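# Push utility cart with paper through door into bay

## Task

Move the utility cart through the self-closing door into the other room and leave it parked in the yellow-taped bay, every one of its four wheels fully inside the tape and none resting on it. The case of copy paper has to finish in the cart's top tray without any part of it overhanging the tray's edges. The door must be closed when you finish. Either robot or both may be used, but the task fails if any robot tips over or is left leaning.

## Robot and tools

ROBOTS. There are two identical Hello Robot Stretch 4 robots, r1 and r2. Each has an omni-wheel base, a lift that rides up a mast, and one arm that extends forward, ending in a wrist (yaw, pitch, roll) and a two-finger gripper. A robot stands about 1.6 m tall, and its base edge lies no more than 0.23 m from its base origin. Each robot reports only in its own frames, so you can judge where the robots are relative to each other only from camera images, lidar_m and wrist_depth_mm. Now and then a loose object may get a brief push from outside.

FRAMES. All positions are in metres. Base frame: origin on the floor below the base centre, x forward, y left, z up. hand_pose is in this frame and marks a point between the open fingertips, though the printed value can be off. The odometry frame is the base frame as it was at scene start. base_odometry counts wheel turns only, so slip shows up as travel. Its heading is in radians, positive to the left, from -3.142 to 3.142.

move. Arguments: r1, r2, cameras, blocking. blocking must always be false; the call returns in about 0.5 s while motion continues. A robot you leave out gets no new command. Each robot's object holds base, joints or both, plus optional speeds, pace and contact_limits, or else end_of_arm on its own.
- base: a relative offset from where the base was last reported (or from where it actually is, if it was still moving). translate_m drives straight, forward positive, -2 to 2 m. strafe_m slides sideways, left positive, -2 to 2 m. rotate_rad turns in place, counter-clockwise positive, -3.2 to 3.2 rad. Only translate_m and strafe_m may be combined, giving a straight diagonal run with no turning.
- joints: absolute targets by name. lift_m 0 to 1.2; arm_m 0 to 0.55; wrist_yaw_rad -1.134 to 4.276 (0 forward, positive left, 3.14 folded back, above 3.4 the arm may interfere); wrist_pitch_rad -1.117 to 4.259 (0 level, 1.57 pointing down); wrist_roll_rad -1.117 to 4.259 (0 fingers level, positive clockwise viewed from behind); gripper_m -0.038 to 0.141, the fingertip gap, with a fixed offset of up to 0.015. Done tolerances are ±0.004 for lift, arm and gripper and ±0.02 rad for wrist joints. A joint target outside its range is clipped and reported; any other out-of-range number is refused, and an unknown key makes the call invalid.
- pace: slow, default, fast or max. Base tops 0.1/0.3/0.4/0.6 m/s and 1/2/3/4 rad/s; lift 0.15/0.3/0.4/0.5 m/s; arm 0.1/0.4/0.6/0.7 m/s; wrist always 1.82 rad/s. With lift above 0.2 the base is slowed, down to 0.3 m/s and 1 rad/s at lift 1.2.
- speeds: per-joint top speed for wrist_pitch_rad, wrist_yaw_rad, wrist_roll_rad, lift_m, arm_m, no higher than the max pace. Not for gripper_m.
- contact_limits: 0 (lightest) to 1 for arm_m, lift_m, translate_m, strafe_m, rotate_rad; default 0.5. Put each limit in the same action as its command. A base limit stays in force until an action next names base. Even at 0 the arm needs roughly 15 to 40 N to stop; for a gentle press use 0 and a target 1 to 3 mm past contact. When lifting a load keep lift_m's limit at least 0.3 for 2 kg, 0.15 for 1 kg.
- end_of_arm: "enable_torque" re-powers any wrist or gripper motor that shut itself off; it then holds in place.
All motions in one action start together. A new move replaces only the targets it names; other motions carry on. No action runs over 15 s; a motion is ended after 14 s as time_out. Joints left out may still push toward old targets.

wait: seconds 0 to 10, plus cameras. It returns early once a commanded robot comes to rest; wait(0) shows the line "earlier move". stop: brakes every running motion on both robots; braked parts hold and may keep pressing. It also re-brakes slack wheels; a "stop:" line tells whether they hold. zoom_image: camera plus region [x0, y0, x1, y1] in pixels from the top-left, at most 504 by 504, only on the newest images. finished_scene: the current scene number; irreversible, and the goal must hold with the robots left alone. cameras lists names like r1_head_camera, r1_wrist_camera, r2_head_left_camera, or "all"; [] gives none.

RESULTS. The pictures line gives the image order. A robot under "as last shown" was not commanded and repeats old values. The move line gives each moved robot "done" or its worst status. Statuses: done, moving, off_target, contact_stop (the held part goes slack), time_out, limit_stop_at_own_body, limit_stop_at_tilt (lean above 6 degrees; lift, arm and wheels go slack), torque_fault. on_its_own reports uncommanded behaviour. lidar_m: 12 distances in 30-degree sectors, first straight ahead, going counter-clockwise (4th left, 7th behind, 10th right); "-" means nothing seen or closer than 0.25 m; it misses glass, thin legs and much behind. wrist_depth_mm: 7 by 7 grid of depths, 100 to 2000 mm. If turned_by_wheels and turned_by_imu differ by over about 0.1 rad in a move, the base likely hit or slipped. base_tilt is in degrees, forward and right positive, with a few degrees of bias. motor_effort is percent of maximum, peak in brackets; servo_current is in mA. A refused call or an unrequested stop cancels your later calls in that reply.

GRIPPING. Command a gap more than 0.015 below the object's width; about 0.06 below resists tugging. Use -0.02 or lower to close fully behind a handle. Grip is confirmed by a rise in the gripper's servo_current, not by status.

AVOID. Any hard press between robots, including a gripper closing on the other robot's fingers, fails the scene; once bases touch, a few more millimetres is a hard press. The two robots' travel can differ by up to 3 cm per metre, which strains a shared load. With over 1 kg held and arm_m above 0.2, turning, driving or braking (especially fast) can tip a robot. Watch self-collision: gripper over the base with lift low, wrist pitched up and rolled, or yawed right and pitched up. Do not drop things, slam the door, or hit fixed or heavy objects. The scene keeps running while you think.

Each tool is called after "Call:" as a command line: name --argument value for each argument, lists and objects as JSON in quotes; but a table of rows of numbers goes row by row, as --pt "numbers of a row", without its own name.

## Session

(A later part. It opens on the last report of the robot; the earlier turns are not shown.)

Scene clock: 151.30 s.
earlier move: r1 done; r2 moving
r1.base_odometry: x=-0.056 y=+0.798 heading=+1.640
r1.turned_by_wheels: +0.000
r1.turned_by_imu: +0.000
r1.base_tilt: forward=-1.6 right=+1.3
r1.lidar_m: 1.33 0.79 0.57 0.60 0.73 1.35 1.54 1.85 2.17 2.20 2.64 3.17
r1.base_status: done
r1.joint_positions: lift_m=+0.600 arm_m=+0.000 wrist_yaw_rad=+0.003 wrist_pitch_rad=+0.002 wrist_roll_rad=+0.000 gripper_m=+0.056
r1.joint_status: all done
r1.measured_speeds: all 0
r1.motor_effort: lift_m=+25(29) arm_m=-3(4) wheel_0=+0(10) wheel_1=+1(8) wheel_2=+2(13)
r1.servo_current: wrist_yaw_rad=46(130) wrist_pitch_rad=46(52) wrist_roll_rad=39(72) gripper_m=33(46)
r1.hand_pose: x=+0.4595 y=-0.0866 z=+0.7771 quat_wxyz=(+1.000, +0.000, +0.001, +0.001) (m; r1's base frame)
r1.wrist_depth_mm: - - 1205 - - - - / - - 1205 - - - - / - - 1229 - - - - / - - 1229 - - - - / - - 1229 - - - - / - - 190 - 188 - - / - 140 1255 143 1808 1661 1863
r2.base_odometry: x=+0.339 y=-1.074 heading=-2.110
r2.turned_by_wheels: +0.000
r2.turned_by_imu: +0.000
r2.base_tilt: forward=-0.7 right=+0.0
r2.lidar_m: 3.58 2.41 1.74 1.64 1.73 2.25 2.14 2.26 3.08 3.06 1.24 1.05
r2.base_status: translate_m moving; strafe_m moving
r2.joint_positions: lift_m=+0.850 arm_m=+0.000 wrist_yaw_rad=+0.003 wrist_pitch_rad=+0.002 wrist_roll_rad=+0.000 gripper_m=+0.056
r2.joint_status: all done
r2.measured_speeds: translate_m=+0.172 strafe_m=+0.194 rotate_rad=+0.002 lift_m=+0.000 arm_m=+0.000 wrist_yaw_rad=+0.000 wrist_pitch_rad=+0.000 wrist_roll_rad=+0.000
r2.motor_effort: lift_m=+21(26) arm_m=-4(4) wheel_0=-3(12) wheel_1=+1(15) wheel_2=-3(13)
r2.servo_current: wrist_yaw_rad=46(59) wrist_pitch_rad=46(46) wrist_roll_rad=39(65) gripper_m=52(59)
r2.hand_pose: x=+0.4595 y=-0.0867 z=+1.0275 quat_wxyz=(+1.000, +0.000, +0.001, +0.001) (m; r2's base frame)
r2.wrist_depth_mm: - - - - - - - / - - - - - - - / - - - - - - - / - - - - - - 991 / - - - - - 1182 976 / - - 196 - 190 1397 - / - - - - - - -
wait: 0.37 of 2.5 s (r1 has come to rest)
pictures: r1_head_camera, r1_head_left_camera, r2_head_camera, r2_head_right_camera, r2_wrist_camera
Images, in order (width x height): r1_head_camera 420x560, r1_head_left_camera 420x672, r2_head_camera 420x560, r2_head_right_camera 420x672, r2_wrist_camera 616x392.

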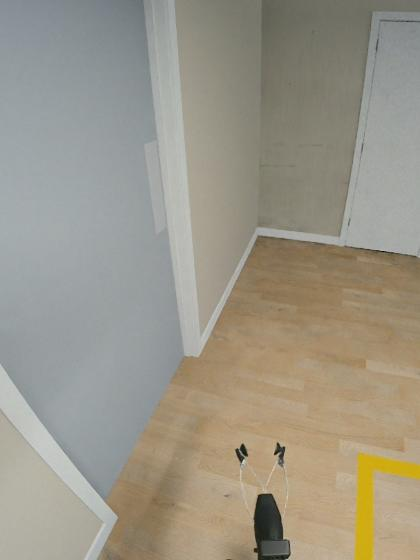

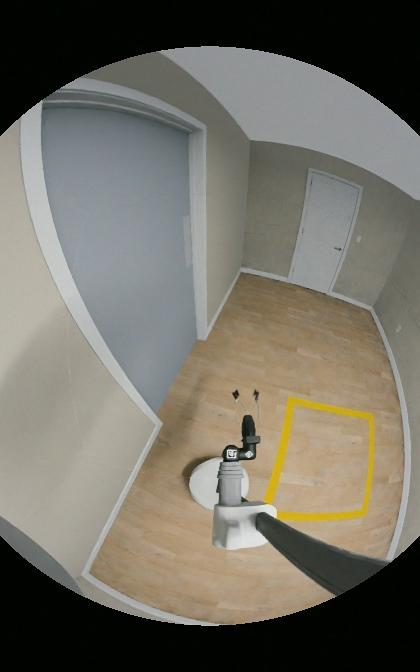

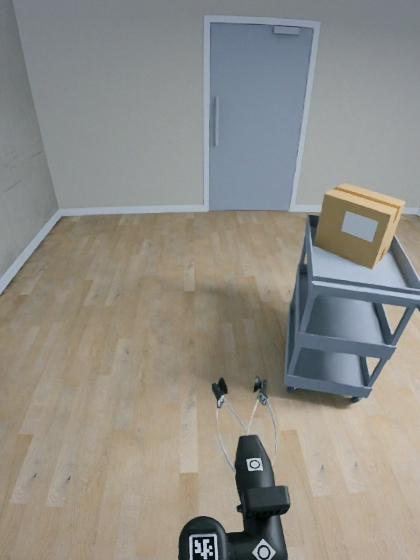

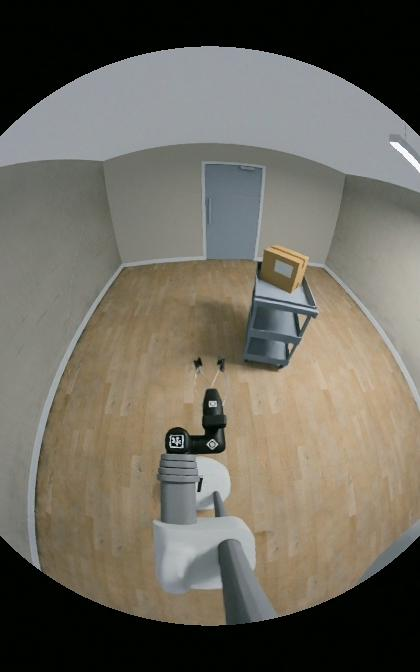

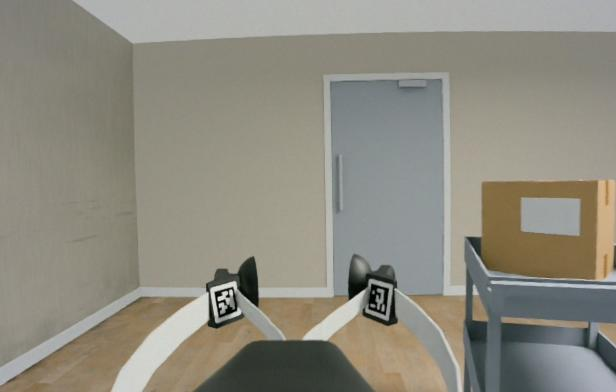

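Call:
move --blocking false --cameras '[]' --r1 '{"base":{"strafe_m":-0.3},"pace":"fast"}' --r2 '{"base":{"translate_m":1.9,"strafe_m":-0.12},"pace":"fast","joints":{"lift_m":0.9,"gripper_m":0.1}}'

Call:
wait --seconds 2 --cameras '[]'

Call:
move --blocking false --cameras '[]' --r1 '{"base":{"rotate_rad":1.31},"pace":"fast"}'

Call:
wait --seconds 1.6 --cameras '[]'

Call:
wait --seconds 3 --cameras '["r1_head_camera","r1_wrist_camera","r2_head_camera","r2_head_right_camera","r2_wrist_camera"]'

Scene clock: 183.53 s.
earlier move: r2 done
move: r1 moving; r2 moving
r1.base_odometry: x=+0.002 y=+0.802 heading=+1.640
r1.turned_by_wheels: +0.000
r1.turned_by_imu: +0.000
r1.base_tilt: forward=-1.6 right=+1.2
r1.lidar_m: 1.40 0.84 0.65 0.65 0.81 1.47 1.56 1.85 2.13 2.14 2.56 3.11
r1.base_status: strafe_m moving
r1.joint_positions: lift_m=+0.600 arm_m=+0.000 wrist_yaw_rad=+0.003 wrist_pitch_rad=+0.002 wrist_roll_rad=+0.000 gripper_m=+0.056
r1.joint_status: not commanded
r1.measured_speeds: translate_m=-0.001 strafe_m=-0.223 rotate_rad=+0.004 lift_m=+0.000 arm_m=+0.000 wrist_yaw_rad=+0.000 wrist_pitch_rad=+0.000 wrist_roll_rad=+0.000
r1.motor_effort: lift_m=+25(25) arm_m=-4(4) wheel_0=+12(14) wheel_1=-11(12) wheel_2=+0(2)
r1.servo_current: wrist_yaw_rad=26(59) wrist_pitch_rad=46(52) wrist_roll_rad=46(52) gripper_m=39(46)
r1.hand_pose: x=+0.4595 y=-0.0866 z=+0.7771 quat_wxyz=(+1.000, +0.000, +0.001, +0.001) (m; r1's base frame)
r1.wrist_depth_mm: - 1160 1229 - - - - / - 1098 1205 - - - - / - 1160 1229 - - - - / - - 1255 - - - - / - - 1255 - - - - / - - 191 - 187 - - / - 140 1205 143 1756 1708 1863
r2.base_odometry: x=+0.338 y=-1.183 heading=-2.109
r2.turned_by_wheels: +0.000
r2.turned_by_imu: +0.001
r2.base_tilt: forward=-0.7 right=+0.1
r2.lidar_m: 3.49 2.32 1.67 1.58 1.68 2.32 2.24 2.34 3.23 3.12 1.14 1.02
r2.base_status: translate_m moving; strafe_m moving
r2.joint_positions: lift_m=+0.896 arm_m=+0.000 wrist_yaw_rad=+0.003 wrist_pitch_rad=+0.002 wrist_roll_rad=+0.000 gripper_m=+0.075
r2.joint_status: lift_m moving; gripper_m moving
r2.measured_speeds: translate_m=+0.162 strafe_m=-0.013 rotate_rad=-0.001 lift_m=+0.073 arm_m=+0.000 wrist_yaw_rad=+0.000 wrist_pitch_rad=+0.000 wrist_roll_rad=+0.000
r2.motor_effort: lift_m=+19(26) arm_m=-4(4) wheel_0=+8(10) wheel_1=+8(8) wheel_2=-15(15)
r2.servo_current: wrist_yaw_rad=46(59) wrist_pitch_rad=46(46) wrist_roll_rad=59(59) gripper_m=78(104)
r2.hand_pose: x=+0.4595 y=-0.0867 z=+1.0733 quat_wxyz=(+1.000, +0.000, +0.001, +0.001) (m; r2's base frame)
r2.wrist_depth_mm: - - - - - - - / - - - - - - - / - - - - - - - / - - - - - - 1060 / - - - - - - 976 / - - 190 - 190 - 946 / - - - - - - -
pictures: none
No camera images: "cameras" was empty.

Scene clock: 184.93 s.
earlier move: r1 done; r2 moving
r1.base_odometry: x=+0.244 y=+0.819 heading=+1.640
r1.turned_by_wheels: +0.000
r1.turned_by_imu: -0.001
r1.base_tilt: forward=-1.6 right=+1.3
r1.lidar_m: 1.69 1.10 0.89 0.89 1.08 1.61 1.63 1.96 1.88 1.92 2.27 3.06
r1.base_status: done
r1.joint_positions: lift_m=+0.600 arm_m=+0.000 wrist_yaw_rad=+0.003 wrist_pitch_rad=+0.002 wrist_roll_rad=+0.000 gripper_m=+0.056
r1.joint_status: not commanded
r1.measured_speeds: all 0
r1.motor_effort: lift_m=+24(25) arm_m=-3(4) wheel_0=-2(15) wheel_1=+2(13) wheel_2=+0(2)
r1.servo_current: wrist_yaw_rad=52(65) wrist_pitch_rad=39(52) wrist_roll_rad=52(72) gripper_m=39(46)
r1.hand_pose: x=+0.4595 y=-0.0867 z=+0.7772 quat_wxyz=(+1.000, +0.000, +0.001, +0.001) (m; r1's base frame)
r1.wrist_depth_mm: 1138 1205 - - - - - / 1138 1229 - - - - - / 1138 1205 - - - - - / - 1229 - - - - - / - 1205 - - - - - / - 1205 191 - 187 - - / - 1205 1537 153 1756 1661 1863
r2.base_odometry: x=+0.065 y=-1.581 heading=-2.109
r2.turned_by_wheels: +0.000
r2.turned_by_imu: +0.000
r2.base_tilt: forward=-0.7 right=+0.1
r2.lidar_m: 2.99 2.37 1.73 1.65 1.69 2.36 2.74 2.84 3.19 3.08 0.64 0.72
r2.base_status: translate_m moving; strafe_m moving
r2.joint_positions: lift_m=+0.900 arm_m=+0.000 wrist_yaw_rad=+0.003 wrist_pitch_rad=+0.002 wrist_roll_rad=+0.000 gripper_m=+0.100
r2.joint_status: all done
r2.measured_speeds: translate_m=+0.399 strafe_m=-0.026 rotate_rad=+0.002 lift_m=+0.000 arm_m=+0.000 wrist_yaw_rad=+0.000 wrist_pitch_rad=+0.000 wrist_roll_rad=+0.000
r2.motor_effort: lift_m=+20(26) arm_m=-4(4) wheel_0=+7(11) wheel_1=+6(9) wheel_2=-9(17)
r2.servo_current: wrist_yaw_rad=52(59) wrist_pitch_rad=39(46) wrist_roll_rad=46(59) gripper_m=52(111)
r2.hand_pose: x=+0.4595 y=-0.0867 z=+1.0776 quat_wxyz=(+1.000, +0.000, +0.001, +0.001) (m; r2's base frame)
r2.wrist_depth_mm: - - - - - - - / - - - - - - - / - - - - - - - / - - - - - - - / - - - - - - - / - - 195 - 195 - - / - - - - - - -
wait: 1.40 of 2 s (r1 has come to rest)
pictures: none
No camera images: "cameras" was empty.

Scene clock: 185.43 s.
earlier move: r2 moving
move: r1 moving
r1.base_odometry: x=+0.244 y=+0.819 heading=+1.994
r1.turned_by_wheels: +0.353
r1.turned_by_imu: +0.354
r1.base_tilt: forward=-1.6 right=+1.3
r1.lidar_m: 1.24 0.88 0.88 0.96 1.48 1.61 1.77 1.94 1.91 2.07 3.10 2.36
r1.base_status: rotate_rad moving
r1.joint_positions: lift_m=+0.600 arm_m=+0.000 wrist_yaw_rad=+0.002 wrist_pitch_rad=+0.002 wrist_roll_rad=+0.000 gripper_m=+0.056
r1.joint_status: not commanded
r1.measured_speeds: translate_m=-0.001 strafe_m=-0.001 rotate_rad=+1.365 lift_m=+0.000 arm_m=+0.000 wrist_yaw_rad=+0.000 wrist_pitch_rad=+0.000 wrist_roll_rad=+0.000
r1.motor_effort: lift_m=+24(24) arm_m=-4(4) wheel_0=-12(12) wheel_1=-7(9) wheel_2=-9(9)
r1.servo_current: wrist_yaw_rad=33(65) wrist_pitch_rad=33(46) wrist_roll_rad=72(72) gripper_m=33(46)
r1.hand_pose: x=+0.4595 y=-0.0867 z=+0.7772 quat_wxyz=(+1.000, +0.000, +0.001, +0.001) (m; r1's base frame)
r1.wrist_depth_mm: - - 1281 - - - - / - - 1308 - - - - / - - 1336 - - - - / - - 1308 - - - - / - - 1336 - - - - / - - 191 - 187 - - / - 141 189 137 1808 1708 1863
r2.base_odometry: x=-0.048 y=-1.746 heading=-2.109
r2.turned_by_wheels: +0.000
r2.turned_by_imu: +0.000
r2.base_tilt: forward=-0.7 right=+0.1
r2.lidar_m: 2.82 2.36 1.74 1.67 1.75 2.39 2.92 3.05 3.21 0.68 0.49 0.76
r2.base_status: translate_m moving; strafe_m moving
r2.joint_positions: lift_m=+0.900 arm_m=+0.000 wrist_yaw_rad=+0.003 wrist_pitch_rad=+0.002 wrist_roll_rad=+0.000 gripper_m=+0.100
r2.joint_status: not commanded
r2.measured_speeds: translate_m=+0.400 strafe_m=-0.026 rotate_rad=+0.002 lift_m=+0.000 arm_m=+0.000 wrist_yaw_rad=+0.000 wrist_pitch_rad=+0.000 wrist_roll_rad=+0.000
r2.motor_effort: lift_m=+20(20) arm_m=-4(4) wheel_0=+8(9) wheel_1=+6(7) wheel_2=-8(11)
r2.servo_current: wrist_yaw_rad=46(52) wrist_pitch_rad=46(46) wrist_roll_rad=39(52) gripper_m=46(59)
r2.hand_pose: x=+0.4595 y=-0.0867 z=+1.0776 quat_wxyz=(+1.000, +0.000, +0.001, +0.001) (m; r2's base frame)
r2.wrist_depth_mm: - - - - - - - / - - - - - - - / - - - - - - - / - - - - - - - / - - - - - - - / - - 195 - 195 - - / - - - - - - -
pictures: none
No camera images: "cameras" was empty.

Scene clock: 186.60 s.
earlier move: r1 done; r2 moving
r1.base_odometry: x=+0.244 y=+0.819 heading=+2.950
r1.turned_by_wheels: +0.957
r1.turned_by_imu: +0.963
r1.base_tilt: forward=-1.6 right=+1.3
r1.lidar_m: 0.88 0.94 1.33 1.60 1.72 1.95 1.89 2.02 2.83 3.06 1.32 0.89
r1.base_status: done
r1.joint_positions: lift_m=+0.600 arm_m=+0.000 wrist_yaw_rad=+0.002 wrist_pitch_rad=+0.002 wrist_roll_rad=+0.000 gripper_m=+0.056
r1.joint_status: not commanded
r1.measured_speeds: all 0
r1.motor_effort: lift_m=+24(24) arm_m=-4(4) wheel_0=+0(12) wheel_1=+0(9) wheel_2=+1(9)
r1.servo_current: wrist_yaw_rad=59(65) wrist_pitch_rad=39(46) wrist_roll_rad=52(72) gripper_m=46(46)
r1.hand_pose: x=+0.4595 y=-0.0867 z=+0.7772 quat_wxyz=(+1.000, +0.000, +0.001, +0.001) (m; r1's base frame)
r1.wrist_depth_mm: - - - - 668 - - / - - - - 668 - - / - - - - 661 - - / - - - - 707 - - / - - - - 715 - - / - - 190 - 187 - - / - 140 - 137 654 - -
r2.base_odometry: x=-0.312 y=-2.130 heading=-2.109
r2.turned_by_wheels: +0.000
r2.turned_by_imu: +0.001
r2.base_tilt: forward=-0.7 right=+0.0
r2.lidar_m: 2.36 2.45 1.78 1.69 1.76 2.37 3.45 3.52 0.46 0.46 0.54 2.52
r2.base_status: translate_m moving; strafe_m moving
r2.joint_positions: lift_m=+0.900 arm_m=+0.000 wrist_yaw_rad=+0.003 wrist_pitch_rad=+0.002 wrist_roll_rad=+0.000 gripper_m=+0.100
r2.joint_status: not commanded
r2.measured_speeds: translate_m=+0.399 strafe_m=-0.026 rotate_rad=+0.001 lift_m=+0.000 arm_m=+0.000 wrist_yaw_rad=+0.000 wrist_pitch_rad=+0.000 wrist_roll_rad=+0.000
r2.motor_effort: lift_m=+20(20) arm_m=-4(4) wheel_0=+7(10) wheel_1=+5(7) wheel_2=-10(11)
r2.servo_current: wrist_yaw_rad=59(65) wrist_pitch_rad=33(46) wrist_roll_rad=59(59) gripper_m=52(59)
r2.hand_pose: x=+0.4595 y=-0.0867 z=+1.0776 quat_wxyz=(+1.000, +0.000, +0.001, +0.001) (m; r2's base frame)
r2.wrist_depth_mm: - - - - - - - / - - - - - - - / - - - - - - - / - - - - - - - / - - - - - - - / - - 196 - 195 - - / - - - - - - -
wait: 1.17 of 1.6 s (r1 has come to rest)
pictures: none
No camera images: "cameras" was empty.

Scene clock: 189.27 s.
earlier move: r2 done
r1.base_odometry: x=+0.244 y=+0.819 heading=+2.950
r1.turned_by_wheels: +0.000
r1.turned_by_imu: +0.000
r1.base_tilt: forward=-1.6 right=+1.3
r1.lidar_m: 0.88 0.93 1.35 1.61 1.73 1.97 1.88 2.00 2.82 3.07 1.31 0.92
r1.base_status: done
r1.joint_positions: lift_m=+0.600 arm_m=+0.000 wrist_yaw_rad=+0.002 wrist_pitch_rad=+0.002 wrist_roll_rad=+0.000 gripper_m=+0.056
r1.joint_status: not commanded
r1.measured_speeds: all 0
r1.motor_effort: lift_m=+24(24) arm_m=-4(4) wheel_0=+0(12) wheel_1=+0(9) wheel_2=+1(9)
r1.servo_current: wrist_yaw_rad=39(65) wrist_pitch_rad=46(52) wrist_roll_rad=46(72) gripper_m=39(52)
r1.hand_pose: x=+0.4595 y=-0.0867 z=+0.7772 quat_wxyz=(+1.000, +0.000, +0.001, +0.001) (m; r1's base frame)
r1.wrist_depth_mm: - - - - 661 - - / - - - - 668 - - / - - - - 668 - - / - - - - 723 - - / - - - - 715 - - / - - 191 - 187 - - / - 140 - 137 661 - -
r2.base_odometry: x=-0.715 y=-2.718 heading=-2.110
r2.turned_by_wheels: +0.000
r2.turned_by_imu: +0.001
r2.base_tilt: forward=-0.7 right=+0.1
r2.lidar_m: 1.64 1.79 1.82 1.74 1.82 2.49 - 0.71 0.63 3.00 2.44 1.78
r2.base_status: done
r2.joint_positions: lift_m=+0.900 arm_m=+0.000 wrist_yaw_rad=+0.003 wrist_pitch_rad=+0.002 wrist_roll_rad=+0.000 gripper_m=+0.100
r2.joint_status: not commanded
r2.measured_speeds: all 0
r2.motor_effort: lift_m=+19(20) arm_m=-4(4) wheel_0=+1(10) wheel_1=+2(7) wheel_2=-4(11)
r2.servo_current: wrist_yaw_rad=46(65) wrist_pitch_rad=39(46) wrist_roll_rad=52(59) gripper_m=46(59)
r2.hand_pose: x=+0.4595 y=-0.0867 z=+1.0776 quat_wxyz=(+1.000, +0.000, +0.001, +0.001) (m; r2's base frame)
r2.wrist_depth_mm: - - - - - - - / - - - - - - - / - - - - - - - / - - - - - - - / - - - - - - - / - - 188 - 185 - - / - - - - - - -
wait: 2.67 of 3 s (r2 has come to rest)
pictures: r1_head_camera, r1_wrist_camera, r2_head_camera, r2_head_right_camera, r2_wrist_camera
Images, in order (width x height): r1_head_camera 420x560, r1_wrist_camera 616x392, r2_head_camera 420x560, r2_head_right_camera 420x672, r2_wrist_camera 616x392.

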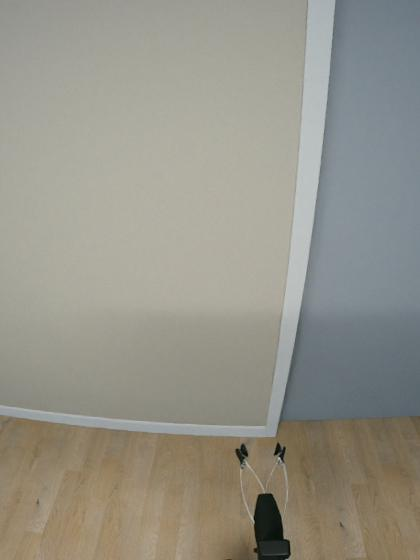

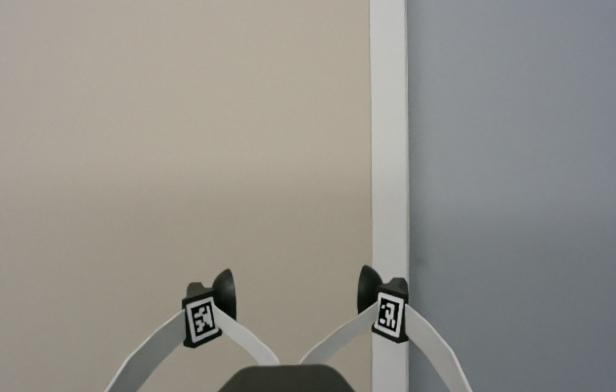

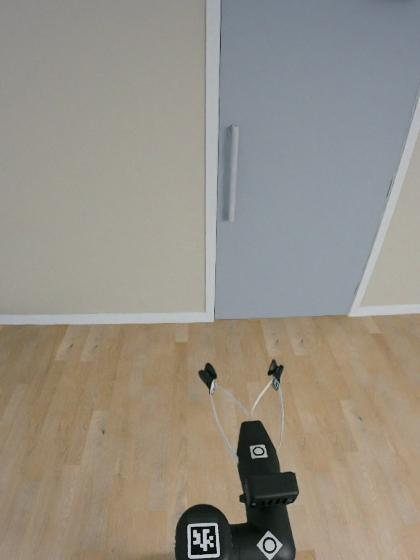

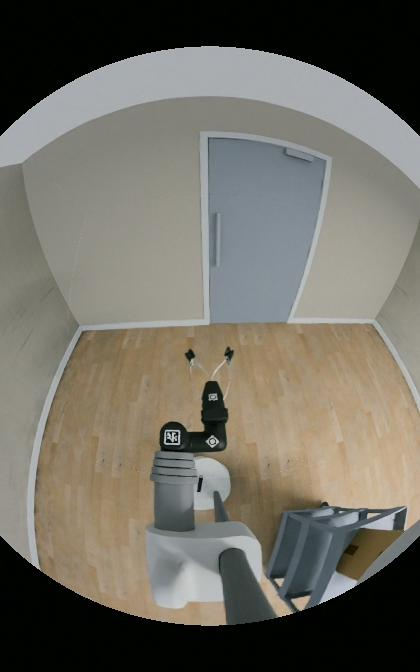

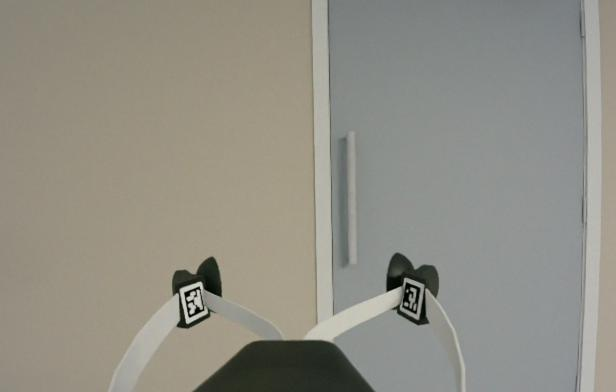

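Call:
move --blocking false --cameras '[]' --r1 '{"base":{"strafe_m":-0.76},"pace":"fast","joints":{"lift_m":0.3}}' --r2 '{"base":{"translate_m":0.9,"strafe_m":-0.14},"joints":{"lift_m":0.92}}'

Call:
wait --seconds 3 --cameras '[]'

Call:
wait --seconds 3 --cameras '["r1_head_camera","r2_head_camera","r2_wrist_camera"]'

Scene clock: 200.50 s.
move: r1 moving; r2 moving
r1.base_odometry: x=+0.255 y=+0.876 heading=+2.950
r1.turned_by_wheels: +0.000
r1.turned_by_imu: -0.001
r1.base_tilt: forward=-1.6 right=+1.2
r1.lidar_m: 0.86 0.90 1.34 1.66 1.77 1.94 1.88 2.02 2.85 3.03 1.34 1.00
r1.base_status: strafe_m moving
r1.joint_positions: lift_m=+0.537 arm_m=+0.000 wrist_yaw_rad=+0.002 wrist_pitch_rad=+0.002 wrist_roll_rad=+0.000 gripper_m=+0.056
r1.joint_status: lift_m moving
r1.measured_speeds: translate_m=+0.001 strafe_m=-0.225 rotate_rad=-0.004 lift_m=-0.243 arm_m=+0.000 wrist_yaw_rad=+0.000 wrist_pitch_rad=+0.000 wrist_roll_rad=+0.000
r1.motor_effort: lift_m=+9(22) arm_m=-4(4) wheel_0=+12(13) wheel_1=-12(13) wheel_2=+0(1)
r1.servo_current: wrist_yaw_rad=39(72) wrist_pitch_rad=46(46) wrist_roll_rad=72(72) gripper_m=33(46)
r1.hand_pose: x=+0.4595 y=-0.0867 z=+0.7149 quat_wxyz=(+1.000, +0.000, +0.001, +0.001) (m; r1's base frame)
r1.wrist_depth_mm: - - - 661 - - - / - - - 647 - - - / - - - 661 - - - / - - - 661 - - - / - - - 668 - - - / - - 190 - 187 - - / - 140 - 137 - - -
r2.base_odometry: x=-0.736 y=-2.742 heading=-2.109
r2.turned_by_wheels: +0.000
r2.turned_by_imu: +0.002
r2.base_tilt: forward=-0.7 right=+0.0
r2.lidar_m: 1.59 1.75 1.81 1.74 1.82 2.54 - 0.76 0.64 3.01 2.40 1.73
r2.base_status: translate_m moving; strafe_m moving
r2.joint_positions: lift_m=+0.920 arm_m=+0.000 wrist_yaw_rad=+0.003 wrist_pitch_rad=+0.002 wrist_roll_rad=+0.000 gripper_m=+0.100
r2.joint_status: lift_m moving
r2.measured_speeds: translate_m=+0.122 strafe_m=-0.017 rotate_rad=+0.004 lift_m=+0.009 arm_m=+0.000 wrist_yaw_rad=+0.000 wrist_pitch_rad=+0.000 wrist_roll_rad=+0.000
r2.motor_effort: lift_m=+21(25) arm_m=-4(4) wheel_0=+9(10) wheel_1=+6(7) wheel_2=-13(14)
r2.servo_current: wrist_yaw_rad=39(52) wrist_pitch_rad=52(52) wrist_roll_rad=39(59) gripper_m=46(59)
r2.hand_pose: x=+0.4595 y=-0.0867 z=+1.0974 quat_wxyz=(+1.000, +0.000, +0.001, +0.001) (m; r2's base frame)
r2.wrist_depth_mm: - - - - - - - / - - - - - - - / - - - - - - - / - - - - - - - / - - - - - - - / - - 189 - 185 - - / - - - - - - -
pictures: none
No camera images: "cameras" was empty.

Scene clock: 203.13 s.
earlier move: r1 done; r2 moving
r1.base_odometry: x=+0.388 y=+1.565 heading=+2.950
r1.turned_by_wheels: +0.000
r1.turned_by_imu: -0.003
r1.base_tilt: forward=-1.6 right=+1.3
r1.lidar_m: 0.94 1.00 1.31 2.37 2.51 1.98 1.92 2.04 2.42 2.33 1.19 0.97
r1.base_status: done
r1.joint_positions: lift_m=+0.300 arm_m=+0.000 wrist_yaw_rad=+0.002 wrist_pitch_rad=+0.002 wrist_roll_rad=+0.000 gripper_m=+0.056
r1.joint_status: all done
r1.measured_speeds: all 0
r1.motor_effort: lift_m=+13(22) arm_m=-3(4) wheel_0=-2(13) wheel_1=+1(13) wheel_2=+0(2)
r1.servo_current: wrist_yaw_rad=39(72) wrist_pitch_rad=46(52) wrist_roll_rad=59(72) gripper_m=39(52)
r1.hand_pose: x=+0.4595 y=-0.0867 z=+0.4781 quat_wxyz=(+1.000, +0.000, +0.001, +0.001) (m; r1's base frame)
r1.wrist_depth_mm: - - - - - - 640 / - - - - - 723 640 / - - - - - 699 640 / - - - - - 723 647 / - - - - - 715 647 / - - 190 - 187 723 647 / - 141 - 136 - 707 647
r2.base_odometry: x=-1.202 y=-3.304 heading=-2.109
r2.turned_by_wheels: +0.000
r2.turned_by_imu: +0.001
r2.base_tilt: forward=-0.6 right=+0.1
r2.lidar_m: 0.89 0.97 1.38 1.85 1.92 2.65 1.46 1.14 3.01 2.90 1.36 0.99
r2.base_status: translate_m moving; strafe_m moving
r2.joint_positions: lift_m=+0.920 arm_m=+0.000 wrist_yaw_rad=+0.003 wrist_pitch_rad=+0.002 wrist_roll_rad=+0.000 gripper_m=+0.100
r2.joint_status: all done
r2.measured_speeds: translate_m=+0.278 strafe_m=-0.043 rotate_rad=+0.002 lift_m=+0.000 arm_m=+0.000 wrist_yaw_rad=+0.000 wrist_pitch_rad=+0.000 wrist_roll_rad=+0.000
r2.motor_effort: lift_m=+21(25) arm_m=-4(4) wheel_0=+4(14) wheel_1=+5(8) wheel_2=-5(14)
r2.servo_current: wrist_yaw_rad=39(65) wrist_pitch_rad=33(52) wrist_roll_rad=39(59) gripper_m=46(59)
r2.hand_pose: x=+0.4595 y=-0.0867 z=+1.0975 quat_wxyz=(+1.000, +0.000, +0.001, +0.001) (m; r2's base frame)
r2.wrist_depth_mm: - - - - - - - / - - - - - - - / - - - 654 - - - / - - - 654 - - - / - - - - - - - / - - 188 162 186 - - / - - - - - - -
wait: 2.63 of 3 s (r1 has come to rest)
pictures: none
No camera images: "cameras" was empty.

Scene clock: 204.50 s.
earlier move: r2 done
r1.base_odometry: x=+0.388 y=+1.565 heading=+2.950
r1.turned_by_wheels: +0.000
r1.turned_by_imu: +0.000
r1.base_tilt: forward=-1.6 right=+1.3
r1.lidar_m: 0.92 0.99 1.28 2.37 2.51 1.98 1.91 2.06 2.39 2.33 1.20 0.97
r1.base_status: done
r1.joint_positions: lift_m=+0.300 arm_m=+0.000 wrist_yaw_rad=+0.002 wrist_pitch_rad=+0.002 wrist_roll_rad=+0.000 gripper_m=+0.056
r1.joint_status: all done
r1.measured_speeds: all 0
r1.motor_effort: lift_m=+13(22) arm_m=-4(4) wheel_0=-2(13) wheel_1=+1(13) wheel_2=+0(2)
r1.servo_current: wrist_yaw_rad=52(72) wrist_pitch_rad=39(52) wrist_roll_rad=46(72) gripper_m=39(52)
r1.hand_pose: x=+0.4595 y=-0.0867 z=+0.4781 quat_wxyz=(+1.000, +0.000, +0.001, +0.001) (m; r1's base frame)
r1.wrist_depth_mm: - - - - - - 634 / - - - - - 715 640 / - - - - - 707 647 / - - - - - 723 647 / - - - - - 715 640 / - - 190 - 187 715 654 / - 140 - 136 - 707 647
r2.base_odometry: x=-1.297 y=-3.418 heading=-2.109
r2.turned_by_wheels: +0.000
r2.turned_by_imu: +0.000
r2.base_tilt: forward=-0.7 right=+0.1
r2.lidar_m: 0.74 0.86 1.21 1.88 1.95 2.69 1.44 1.29 3.01 2.85 1.15 0.84
r2.base_status: done
r2.joint_positions: lift_m=+0.920 arm_m=+0.000 wrist_yaw_rad=+0.003 wrist_pitch_rad=+0.002 wrist_roll_rad=+0.000 gripper_m=+0.100
r2.joint_status: all done
r2.measured_speeds: all 0
r2.motor_effort: lift_m=+21(25) arm_m=-4(4) wheel_0=+5(14) wheel_1=+2(8) wheel_2=-4(14)
r2.servo_current: wrist_yaw_rad=39(65) wrist_pitch_rad=39(52) wrist_roll_rad=46(65) gripper_m=52(59)
r2.hand_pose: x=+0.4595 y=-0.0867 z=+1.0975 quat_wxyz=(+1.000, +0.000, +0.001, +0.001) (m; r2's base frame)
r2.wrist_depth_mm: - - 564 - - - - / - - 574 - - - - / - - 574 504 - - - / - - 580 508 - - - / - - 585 512 - - - / - - 193 512 186 - - / - - - - - - -
wait: 1.37 of 3 s (r2 has come to rest)
pictures: r1_head_camera, r2_head_camera, r2_wrist_camera
Images, in order (width x height): r1_head_camera 420x560, r2_head_camera 420x560, r2_wrist_camera 616x392.

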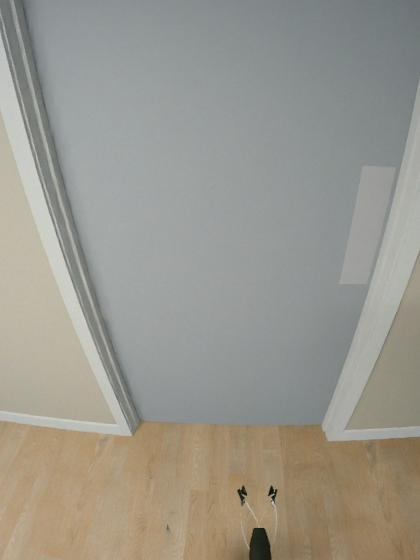

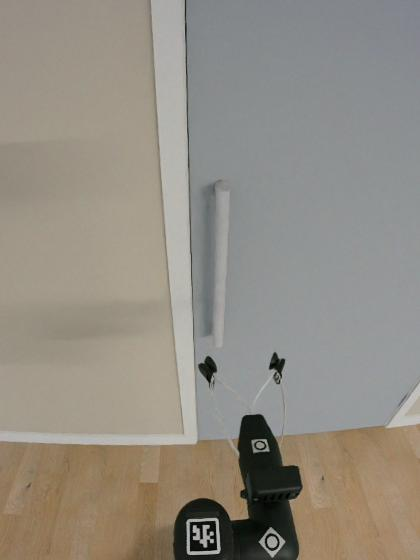

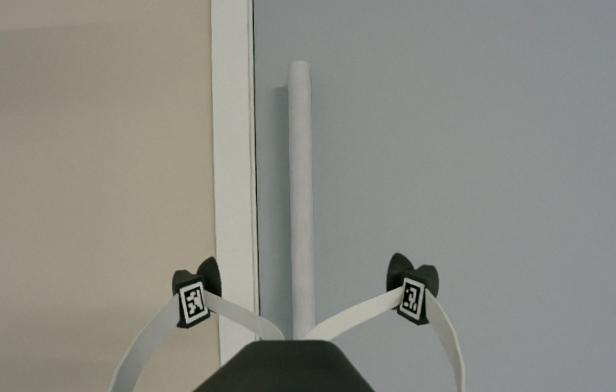

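Call:
move --blocking false --cameras '[]' --r2 '{"base":{"translate_m":0.19},"contact_limits":{"translate_m":0.1}}'

Call:
wait --seconds 2.5 --cameras '["r2_head_camera","r2_wrist_camera"]'

Scene clock: 221.60 s.
move: r2 moving
r1: as last shown
r1.turned_by_imu: -0.001
r1.lidar_m: 0.93 1.00 1.29 2.38 2.50 1.99 1.91 2.06 2.39 2.33 1.18 0.96
r1.motor_effort: lift_m=+13(13) arm_m=-4(4) wheel_0=-2(3) wheel_1=+1(1) wheel_2=+0(0)
r1.servo_current: wrist_yaw_rad=46(65) wrist_pitch_rad=39(46) wrist_roll_rad=59(72) gripper_m=46(46)
r1.wrist_depth_mm: - - - - - - 640 / - - - - - 723 634 / - - - - - 699 647 / - - - - - 715 640 / - - - - - 723 647 / - - 190 - 187 723 647 / - 141 - 137 - 707 647
r2.base_odometry: x=-1.313 y=-3.445 heading=-2.109
r2.turned_by_wheels: +0.000
r2.turned_by_imu: +0.001
r2.base_tilt: forward=-0.7 right=+0.1
r2.lidar_m: 0.70 0.81 1.14 1.86 1.97 2.67 1.47 1.29 3.00 2.87 1.15 0.83
r2.base_status: translate_m moving
r2.joint_positions: lift_m=+0.920 arm_m=+0.000 wrist_yaw_rad=+0.003 wrist_pitch_rad=+0.002 wrist_roll_rad=+0.000 gripper_m=+0.100
r2.joint_status: not commanded
r2.measured_speeds: translate_m=+0.123 strafe_m=+0.002 rotate_rad=-0.003 lift_m=+0.000 arm_m=+0.000 wrist_yaw_rad=+0.000 wrist_pitch_rad=+0.000 wrist_roll_rad=+0.000
r2.motor_effort: lift_m=+21(21) arm_m=-4(4) wheel_0=+9(11) wheel_1=+7(8) wheel_2=-13(14)
r2.servo_current: wrist_yaw_rad=39(59) wrist_pitch_rad=39(46) wrist_roll_rad=52(65) gripper_m=59(59)
r2.contact_limits: translate_m 0.1
r2.hand_pose: x=+0.4595 y=-0.0867 z=+1.0975 quat_wxyz=(+1.000, +0.000, +0.001, +0.001) (m; r2's base frame)
r2.wrist_depth_mm: - - 544 - - - - / - - 544 484 - - - / - - 549 480 - - - / - - 554 488 - - - / - - 549 484 - - - / - - 193 484 186 - - / - - - - - - -
pictures: none
No camera images: "cameras" was empty.

Scene clock: 223.13 s.
earlier move: r2 done
r1.base_odometry: x=+0.388 y=+1.565 heading=+2.950
r1.turned_by_wheels: +0.000
r1.turned_by_imu: +0.000
r1.base_tilt: forward=-1.6 right=+1.3
r1.lidar_m: 0.92 0.99 1.29 2.38 2.50 1.99 1.90 2.04 2.43 2.34 1.22 0.95
r1.base_status: not commanded
r1.joint_positions: lift_m=+0.300 arm_m=+0.000 wrist_yaw_rad=+0.002 wrist_pitch_rad=+0.002 wrist_roll_rad=+0.000 gripper_m=+0.056
r1.joint_status: not commanded
r1.measured_speeds: all 0
r1.motor_effort: lift_m=+13(13) arm_m=-3(4) wheel_0=-2(3) wheel_1=+1(2) wheel_2=+0(0)
r1.servo_current: wrist_yaw_rad=52(65) wrist_pitch_rad=46(52) wrist_roll_rad=46(72) gripper_m=39(46)
r1.hand_pose: x=+0.4595 y=-0.0867 z=+0.4781 quat_wxyz=(+1.000, +0.000, +0.001, +0.001) (m; r1's base frame)
r1.wrist_depth_mm: - - - - - - 634 / - - - - - 715 640 / - - - - - 699 634 / - - - - - 715 647 / - - - - - 723 640 / - - 190 - 187 723 647 / - 140 - 137 - 699 647
r2.base_odometry: x=-1.394 y=-3.581 heading=-2.109
r2.turned_by_wheels: +0.000
r2.turned_by_imu: +0.001
r2.base_tilt: forward=-0.7 right=+0.1
r2.lidar_m: 0.55 0.65 0.91 1.88 1.97 2.68 1.59 1.47 2.98 2.43 0.91 0.65
r2.base_status: done
r2.joint_positions: lift_m=+0.920 arm_m=+0.000 wrist_yaw_rad=+0.003 wrist_pitch_rad=+0.002 wrist_roll_rad=+0.000 gripper_m=+0.100
r2.joint_status: not commanded
r2.measured_speeds: all 0
r2.motor_effort: lift_m=+21(21) arm_m=-4(4) wheel_0=+3(11) wheel_1=+3(8) wheel_2=-2(14)
r2.servo_current: wrist_yaw_rad=46(59) wrist_pitch_rad=39(46) wrist_roll_rad=39(65) gripper_m=59(59)
r2.contact_limits: translate_m 0.1
r2.hand_pose: x=+0.4595 y=-0.0867 z=+1.0975 quat_wxyz=(+1.000, +0.000, +0.001, +0.001) (m; r2's base frame)
r2.wrist_depth_mm: 407 399 397 389 384 384 382 / 407 402 397 394 387 384 382 / 410 407 399 330 394 389 384 / 413 407 404 397 397 392 389 / 415 410 394 402 397 394 392 / 415 413 196 334 195 394 394 / 421 418 399 - 399 397 397
wait: 1.53 of 2.5 s (r2 has come to rest)
pictures: r2_head_camera, r2_wrist_camera
Images, in order (width x height): r2_head_camera 420x560, r2_wrist_camera 616x392.

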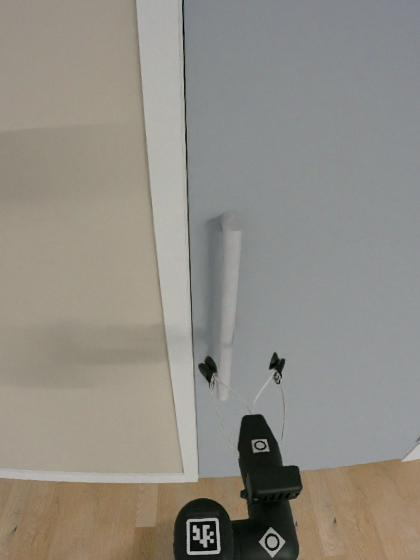

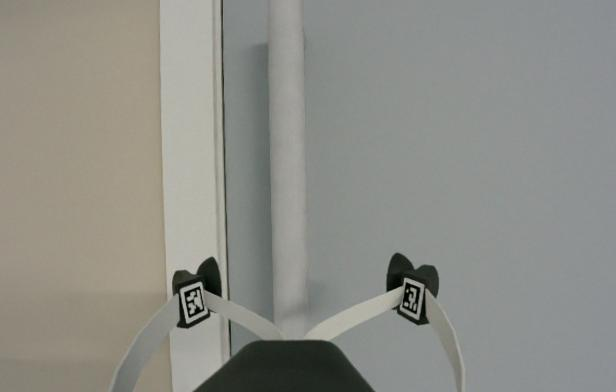

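Call:
move --blocking false --cameras '[]' --r2 '{"base":{"translate_m":0.052,"strafe_m":0.012},"contact_limits":{"translate_m":0.1}}'

Call:
wait --seconds 1.2 --cameras '["r2_head_camera","r2_wrist_camera"]'

Call:
zoom_image --camera "r2_head_camera" --region '[150, 200, 330, 440]'

Scene clock: 233.03 s.
move: r2 moving
r1: as last shown
r1.turned_by_imu: -0.001
r1.lidar_m: 0.92 0.99 1.27 2.37 2.50 1.98 1.90 2.03 2.41 2.34 1.18 0.96
r1.motor_effort: lift_m=+13(13) arm_m=-4(4) wheel_0=-2(3) wheel_1=+1(1) wheel_2=+0(0)
r1.servo_current: wrist_yaw_rad=65(65) wrist_pitch_rad=39(46) wrist_roll_rad=33(72) gripper_m=39(46)
r1.wrist_depth_mm: - - - - - - 634 / - - - - - 715 640 / - - - - - 699 640 / - - - - - 723 647 / - - - - - 723 647 / - - 190 - 187 723 640 / - 141 - 137 - 699 647
r2.base_odometry: x=-1.404 y=-3.612 heading=-2.109
r2.turned_by_wheels: +0.000
r2.turned_by_imu: +0.002
r2.base_tilt: forward=-0.7 right=+0.1
r2.lidar_m: 0.51 0.60 0.88 1.85 1.95 2.70 1.62 1.49 3.00 2.27 0.85 0.62
r2.base_status: translate_m moving; strafe_m moving
r2.joint_positions: lift_m=+0.920 arm_m=+0.000 wrist_yaw_rad=+0.003 wrist_pitch_rad=+0.002 wrist_roll_rad=+0.000 gripper_m=+0.100
r2.joint_status: not commanded
r2.measured_speeds: translate_m=+0.110 strafe_m=+0.025 rotate_rad=+0.003 lift_m=+0.000 arm_m=+0.000 wrist_yaw_rad=+0.000 wrist_pitch_rad=+0.000 wrist_roll_rad=+0.000
r2.motor_effort: lift_m=+21(21) arm_m=-4(4) wheel_0=+9(9) wheel_1=+8(9) wheel_2=-10(14)
r2.servo_current: wrist_yaw_rad=46(59) wrist_pitch_rad=39(46) wrist_roll_rad=59(59) gripper_m=52(59)
r2.contact_limits: translate_m 0.1
r2.hand_pose: x=+0.4595 y=-0.0867 z=+1.0975 quat_wxyz=(+1.000, +0.000, +0.001, +0.001) (m; r2's base frame)
r2.wrist_depth_mm: 377 370 368 364 362 359 357 / 379 375 370 368 366 362 357 / 379 377 373 303 368 366 362 / 382 377 375 373 368 364 364 / 384 382 375 375 373 366 366 / 387 382 197 301 193 370 368 / 389 384 370 - 375 375 370
pictures: none
No camera images: "cameras" was empty.

Scene clock: 233.73 s.
earlier move: r2 done
r1.base_odometry: x=+0.388 y=+1.565 heading=+2.950
r1.turned_by_wheels: +0.000
r1.turned_by_imu: +0.000
r1.base_tilt: forward=-1.6 right=+1.3
r1.lidar_m: 0.94 0.99 1.32 2.38 2.51 1.99 1.92 2.07 2.39 2.33 1.19 0.97
r1.base_status: not commanded
r1.joint_positions: lift_m=+0.300 arm_m=+0.000 wrist_yaw_rad=+0.002 wrist_pitch_rad=+0.002 wrist_roll_rad=+0.000 gripper_m=+0.056
r1.joint_status: not commanded
r1.measured_speeds: all 0
r1.motor_effort: lift_m=+13(13) arm_m=-4(4) wheel_0=-2(3) wheel_1=+1(1) wheel_2=+0(0)
r1.servo_current: wrist_yaw_rad=65(65) wrist_pitch_rad=46(46) wrist_roll_rad=46(72) gripper_m=46(46)
r1.hand_pose: x=+0.4595 y=-0.0867 z=+0.4781 quat_wxyz=(+1.000, +0.000, +0.001, +0.001) (m; r1's base frame)
r1.wrist_depth_mm: - - - - - - 640 / - - - - - 723 640 / - - - - - 707 647 / - - - - - 723 647 / - - - - - 723 654 / - - 190 - 187 715 640 / - 140 - 137 - 699 647
r2.base_odometry: x=-1.411 y=-3.632 heading=-2.109
r2.turned_by_wheels: +0.000
r2.turned_by_imu: +0.000
r2.base_tilt: forward=-0.6 right=+0.1
r2.lidar_m: 0.50 0.58 0.82 1.86 1.96 2.68 1.65 1.52 3.01 2.23 0.83 0.58
r2.base_status: done
r2.joint_positions: lift_m=+0.920 arm_m=+0.000 wrist_yaw_rad=+0.003 wrist_pitch_rad=+0.002 wrist_roll_rad=+0.000 gripper_m=+0.100
r2.joint_status: not commanded
r2.measured_speeds: all 0
r2.motor_effort: lift_m=+21(21) arm_m=-4(4) wheel_0=+3(9) wheel_1=+2(9) wheel_2=-4(14)
r2.servo_current: wrist_yaw_rad=46(59) wrist_pitch_rad=33(52) wrist_roll_rad=52(59) gripper_m=52(59)
r2.contact_limits: translate_m 0.1
r2.hand_pose: x=+0.4595 y=-0.0867 z=+1.0975 quat_wxyz=(+1.000, +0.000, +0.001, +0.001) (m; r2's base frame)
r2.wrist_depth_mm: 351 349 343 340 340 338 332 / 353 349 347 268 342 338 334 / 357 353 349 345 342 338 336 / 359 355 351 345 345 342 338 / 362 359 351 276 345 340 340 / 366 359 197 276 195 343 342 / 366 362 345 - 347 347 343
wait: 0.70 of 1.2 s (r2 has come to rest)
pictures: r2_head_camera, r2_wrist_camera
Images, in order (width x height): r2_head_camera 420x560, r2_wrist_camera 616x392.

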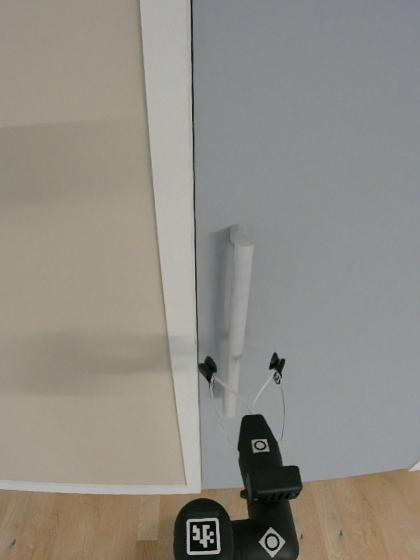

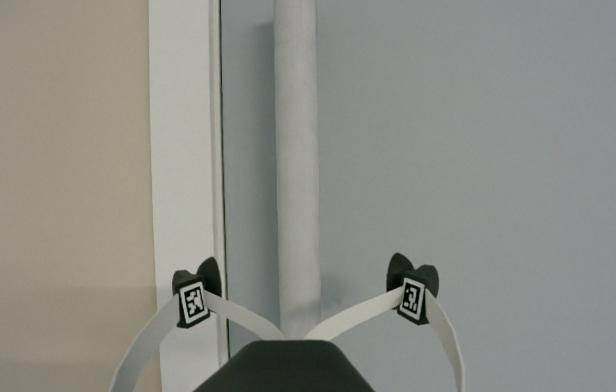

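Scaled by 2.100 from the camera's 420x560 image, which has a finer 1200x1600 frame.

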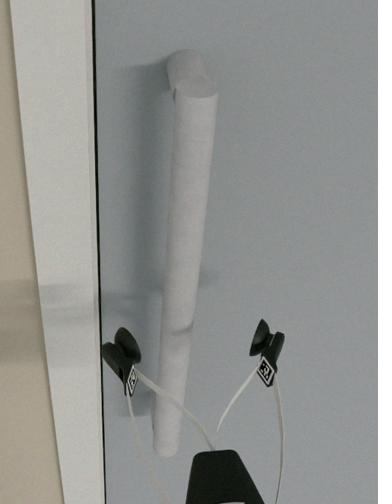

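Call:
move --blocking false --cameras '[]' --r2 '{"joints":{"gripper_m":0.0}}'

Call:
wait --seconds 1.5 --cameras '["r2_wrist_camera"]'

Call:
zoom_image --camera "r2_wrist_camera" --region '[120, 150, 480, 390]'

Scene clock: 241.23 s.
move: r2 moving
r1: as last shown
r1.lidar_m: 0.93 0.99 1.31 2.36 2.50 1.99 1.90 2.02 2.41 2.32 1.18 0.97
r1.servo_current: wrist_yaw_rad=52(65) wrist_pitch_rad=39(46) wrist_roll_rad=59(65) gripper_m=39(46)
r1.wrist_depth_mm: - - - - - - 640 / - - - - - 732 640 / - - - - - 699 647 / - - - - - 732 647 / - - - - - 723 647 / - - 190 - 188 732 647 / - 140 - 136 - 707 647
r2.base_odometry: x=-1.411 y=-3.632 heading=-2.109
r2.turned_by_wheels: +0.000
r2.turned_by_imu: +0.001
r2.base_tilt: forward=-0.7 right=+0.1
r2.lidar_m: 0.50 0.61 0.85 1.86 1.95 2.68 1.63 1.52 3.01 2.26 0.82 0.59
r2.base_status: not commanded
r2.joint_positions: lift_m=+0.920 arm_m=+0.000 wrist_yaw_rad=+0.003 wrist_pitch_rad=+0.002 wrist_roll_rad=+0.000 gripper_m=+0.083
r2.joint_status: gripper_m moving
r2.measured_speeds: all 0
r2.motor_effort: lift_m=+21(21) arm_m=-4(4) wheel_0=+3(3) wheel_1=+2(3) wheel_2=-4(4)
r2.servo_current: wrist_yaw_rad=46(59) wrist_pitch_rad=46(46) wrist_roll_rad=46(59) gripper_m=98(111)
r2.contact_limits: translate_m 0.1
r2.hand_pose: x=+0.4595 y=-0.0867 z=+1.0975 quat_wxyz=(+1.000, +0.000, +0.001, +0.001) (m; r2's base frame)
r2.wrist_depth_mm: 353 347 345 342 336 336 330 / 353 351 345 267 342 338 334 / 359 351 347 347 342 338 336 / 357 355 349 273 345 342 336 / 362 357 351 283 345 342 340 / 364 362 196 274 191 345 342 / 366 364 345 - 351 347 345
pictures: none
No camera images: "cameras" was empty.

Scene clock: 242.53 s.
earlier move: r2 done
r1.base_odometry: x=+0.388 y=+1.565 heading=+2.950
r1.turned_by_wheels: +0.000
r1.turned_by_imu: +0.000
r1.base_tilt: forward=-1.6 right=+1.3
r1.lidar_m: 0.93 0.96 1.31 2.39 2.52 1.98 1.92 2.03 2.42 2.34 1.20 0.96
r1.base_status: not commanded
r1.joint_positions: lift_m=+0.300 arm_m=+0.000 wrist_yaw_rad=+0.002 wrist_pitch_rad=+0.002 wrist_roll_rad=+0.000 gripper_m=+0.056
r1.joint_status: not commanded
r1.measured_speeds: all 0
r1.motor_effort: lift_m=+13(13) arm_m=-4(4) wheel_0=-2(3) wheel_1=+1(1) wheel_2=+0(0)
r1.servo_current: wrist_yaw_rad=46(65) wrist_pitch_rad=46(52) wrist_roll_rad=33(65) gripper_m=46(46)
r1.hand_pose: x=+0.4595 y=-0.0867 z=+0.4781 quat_wxyz=(+1.000, +0.000, +0.001, +0.001) (m; r1's base frame)
r1.wrist_depth_mm: - - - - - - 634 / - - - - - 715 640 / - - - - - 699 640 / - - - - - 723 647 / - - - - - 715 647 / - - 190 - 187 723 647 / - 140 - 136 - 707 647
r2.base_odometry: x=-1.411 y=-3.632 heading=-2.109
r2.turned_by_wheels: +0.000
r2.turned_by_imu: +0.000
r2.base_tilt: forward=-0.6 right=+0.1
r2.lidar_m: 0.52 0.57 0.83 1.84 1.94 2.67 1.65 1.51 3.01 2.21 0.83 0.59
r2.base_status: not commanded
r2.joint_positions: lift_m=+0.920 arm_m=+0.000 wrist_yaw_rad=+0.003 wrist_pitch_rad=+0.002 wrist_roll_rad=+0.000 gripper_m=+0.001
r2.joint_status: all done
r2.measured_speeds: all 0
r2.motor_effort: lift_m=+21(21) arm_m=-4(4) wheel_0=+3(3) wheel_1=+2(3) wheel_2=-4(4)
r2.servo_current: wrist_yaw_rad=65(65) wrist_pitch_rad=39(46) wrist_roll_rad=39(59) gripper_m=72(176)
r2.contact_limits: translate_m 0.1
r2.hand_pose: x=+0.4595 y=-0.0867 z=+1.0975 quat_wxyz=(+1.000, +0.000, +0.001, +0.001) (m; r2's base frame)
r2.wrist_depth_mm: 353 349 345 340 340 336 332 / 357 351 347 266 338 338 334 / 355 353 347 345 342 338 334 / 359 355 351 272 343 343 340 / 362 357 351 273 345 343 340 / 364 359 189 195 182 345 343 / 364 362 343 - 349 345 345
wait: 1.30 of 1.5 s (r2 has come to rest)
pictures: r2_wrist_camera
Images, in order (width x height): r2_wrist_camera 616x392.

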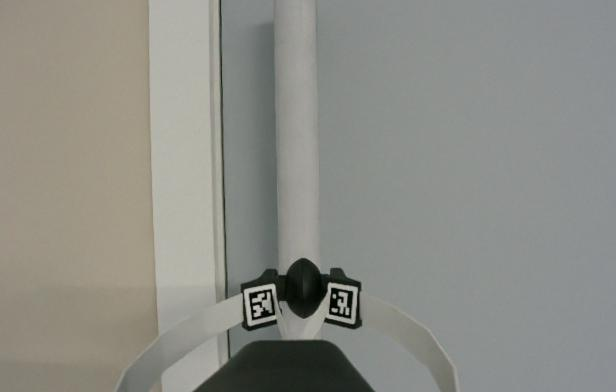

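Scaled by 1.400.

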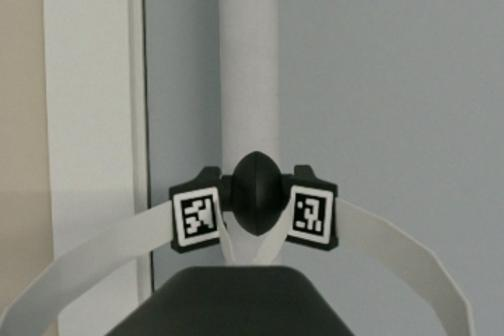

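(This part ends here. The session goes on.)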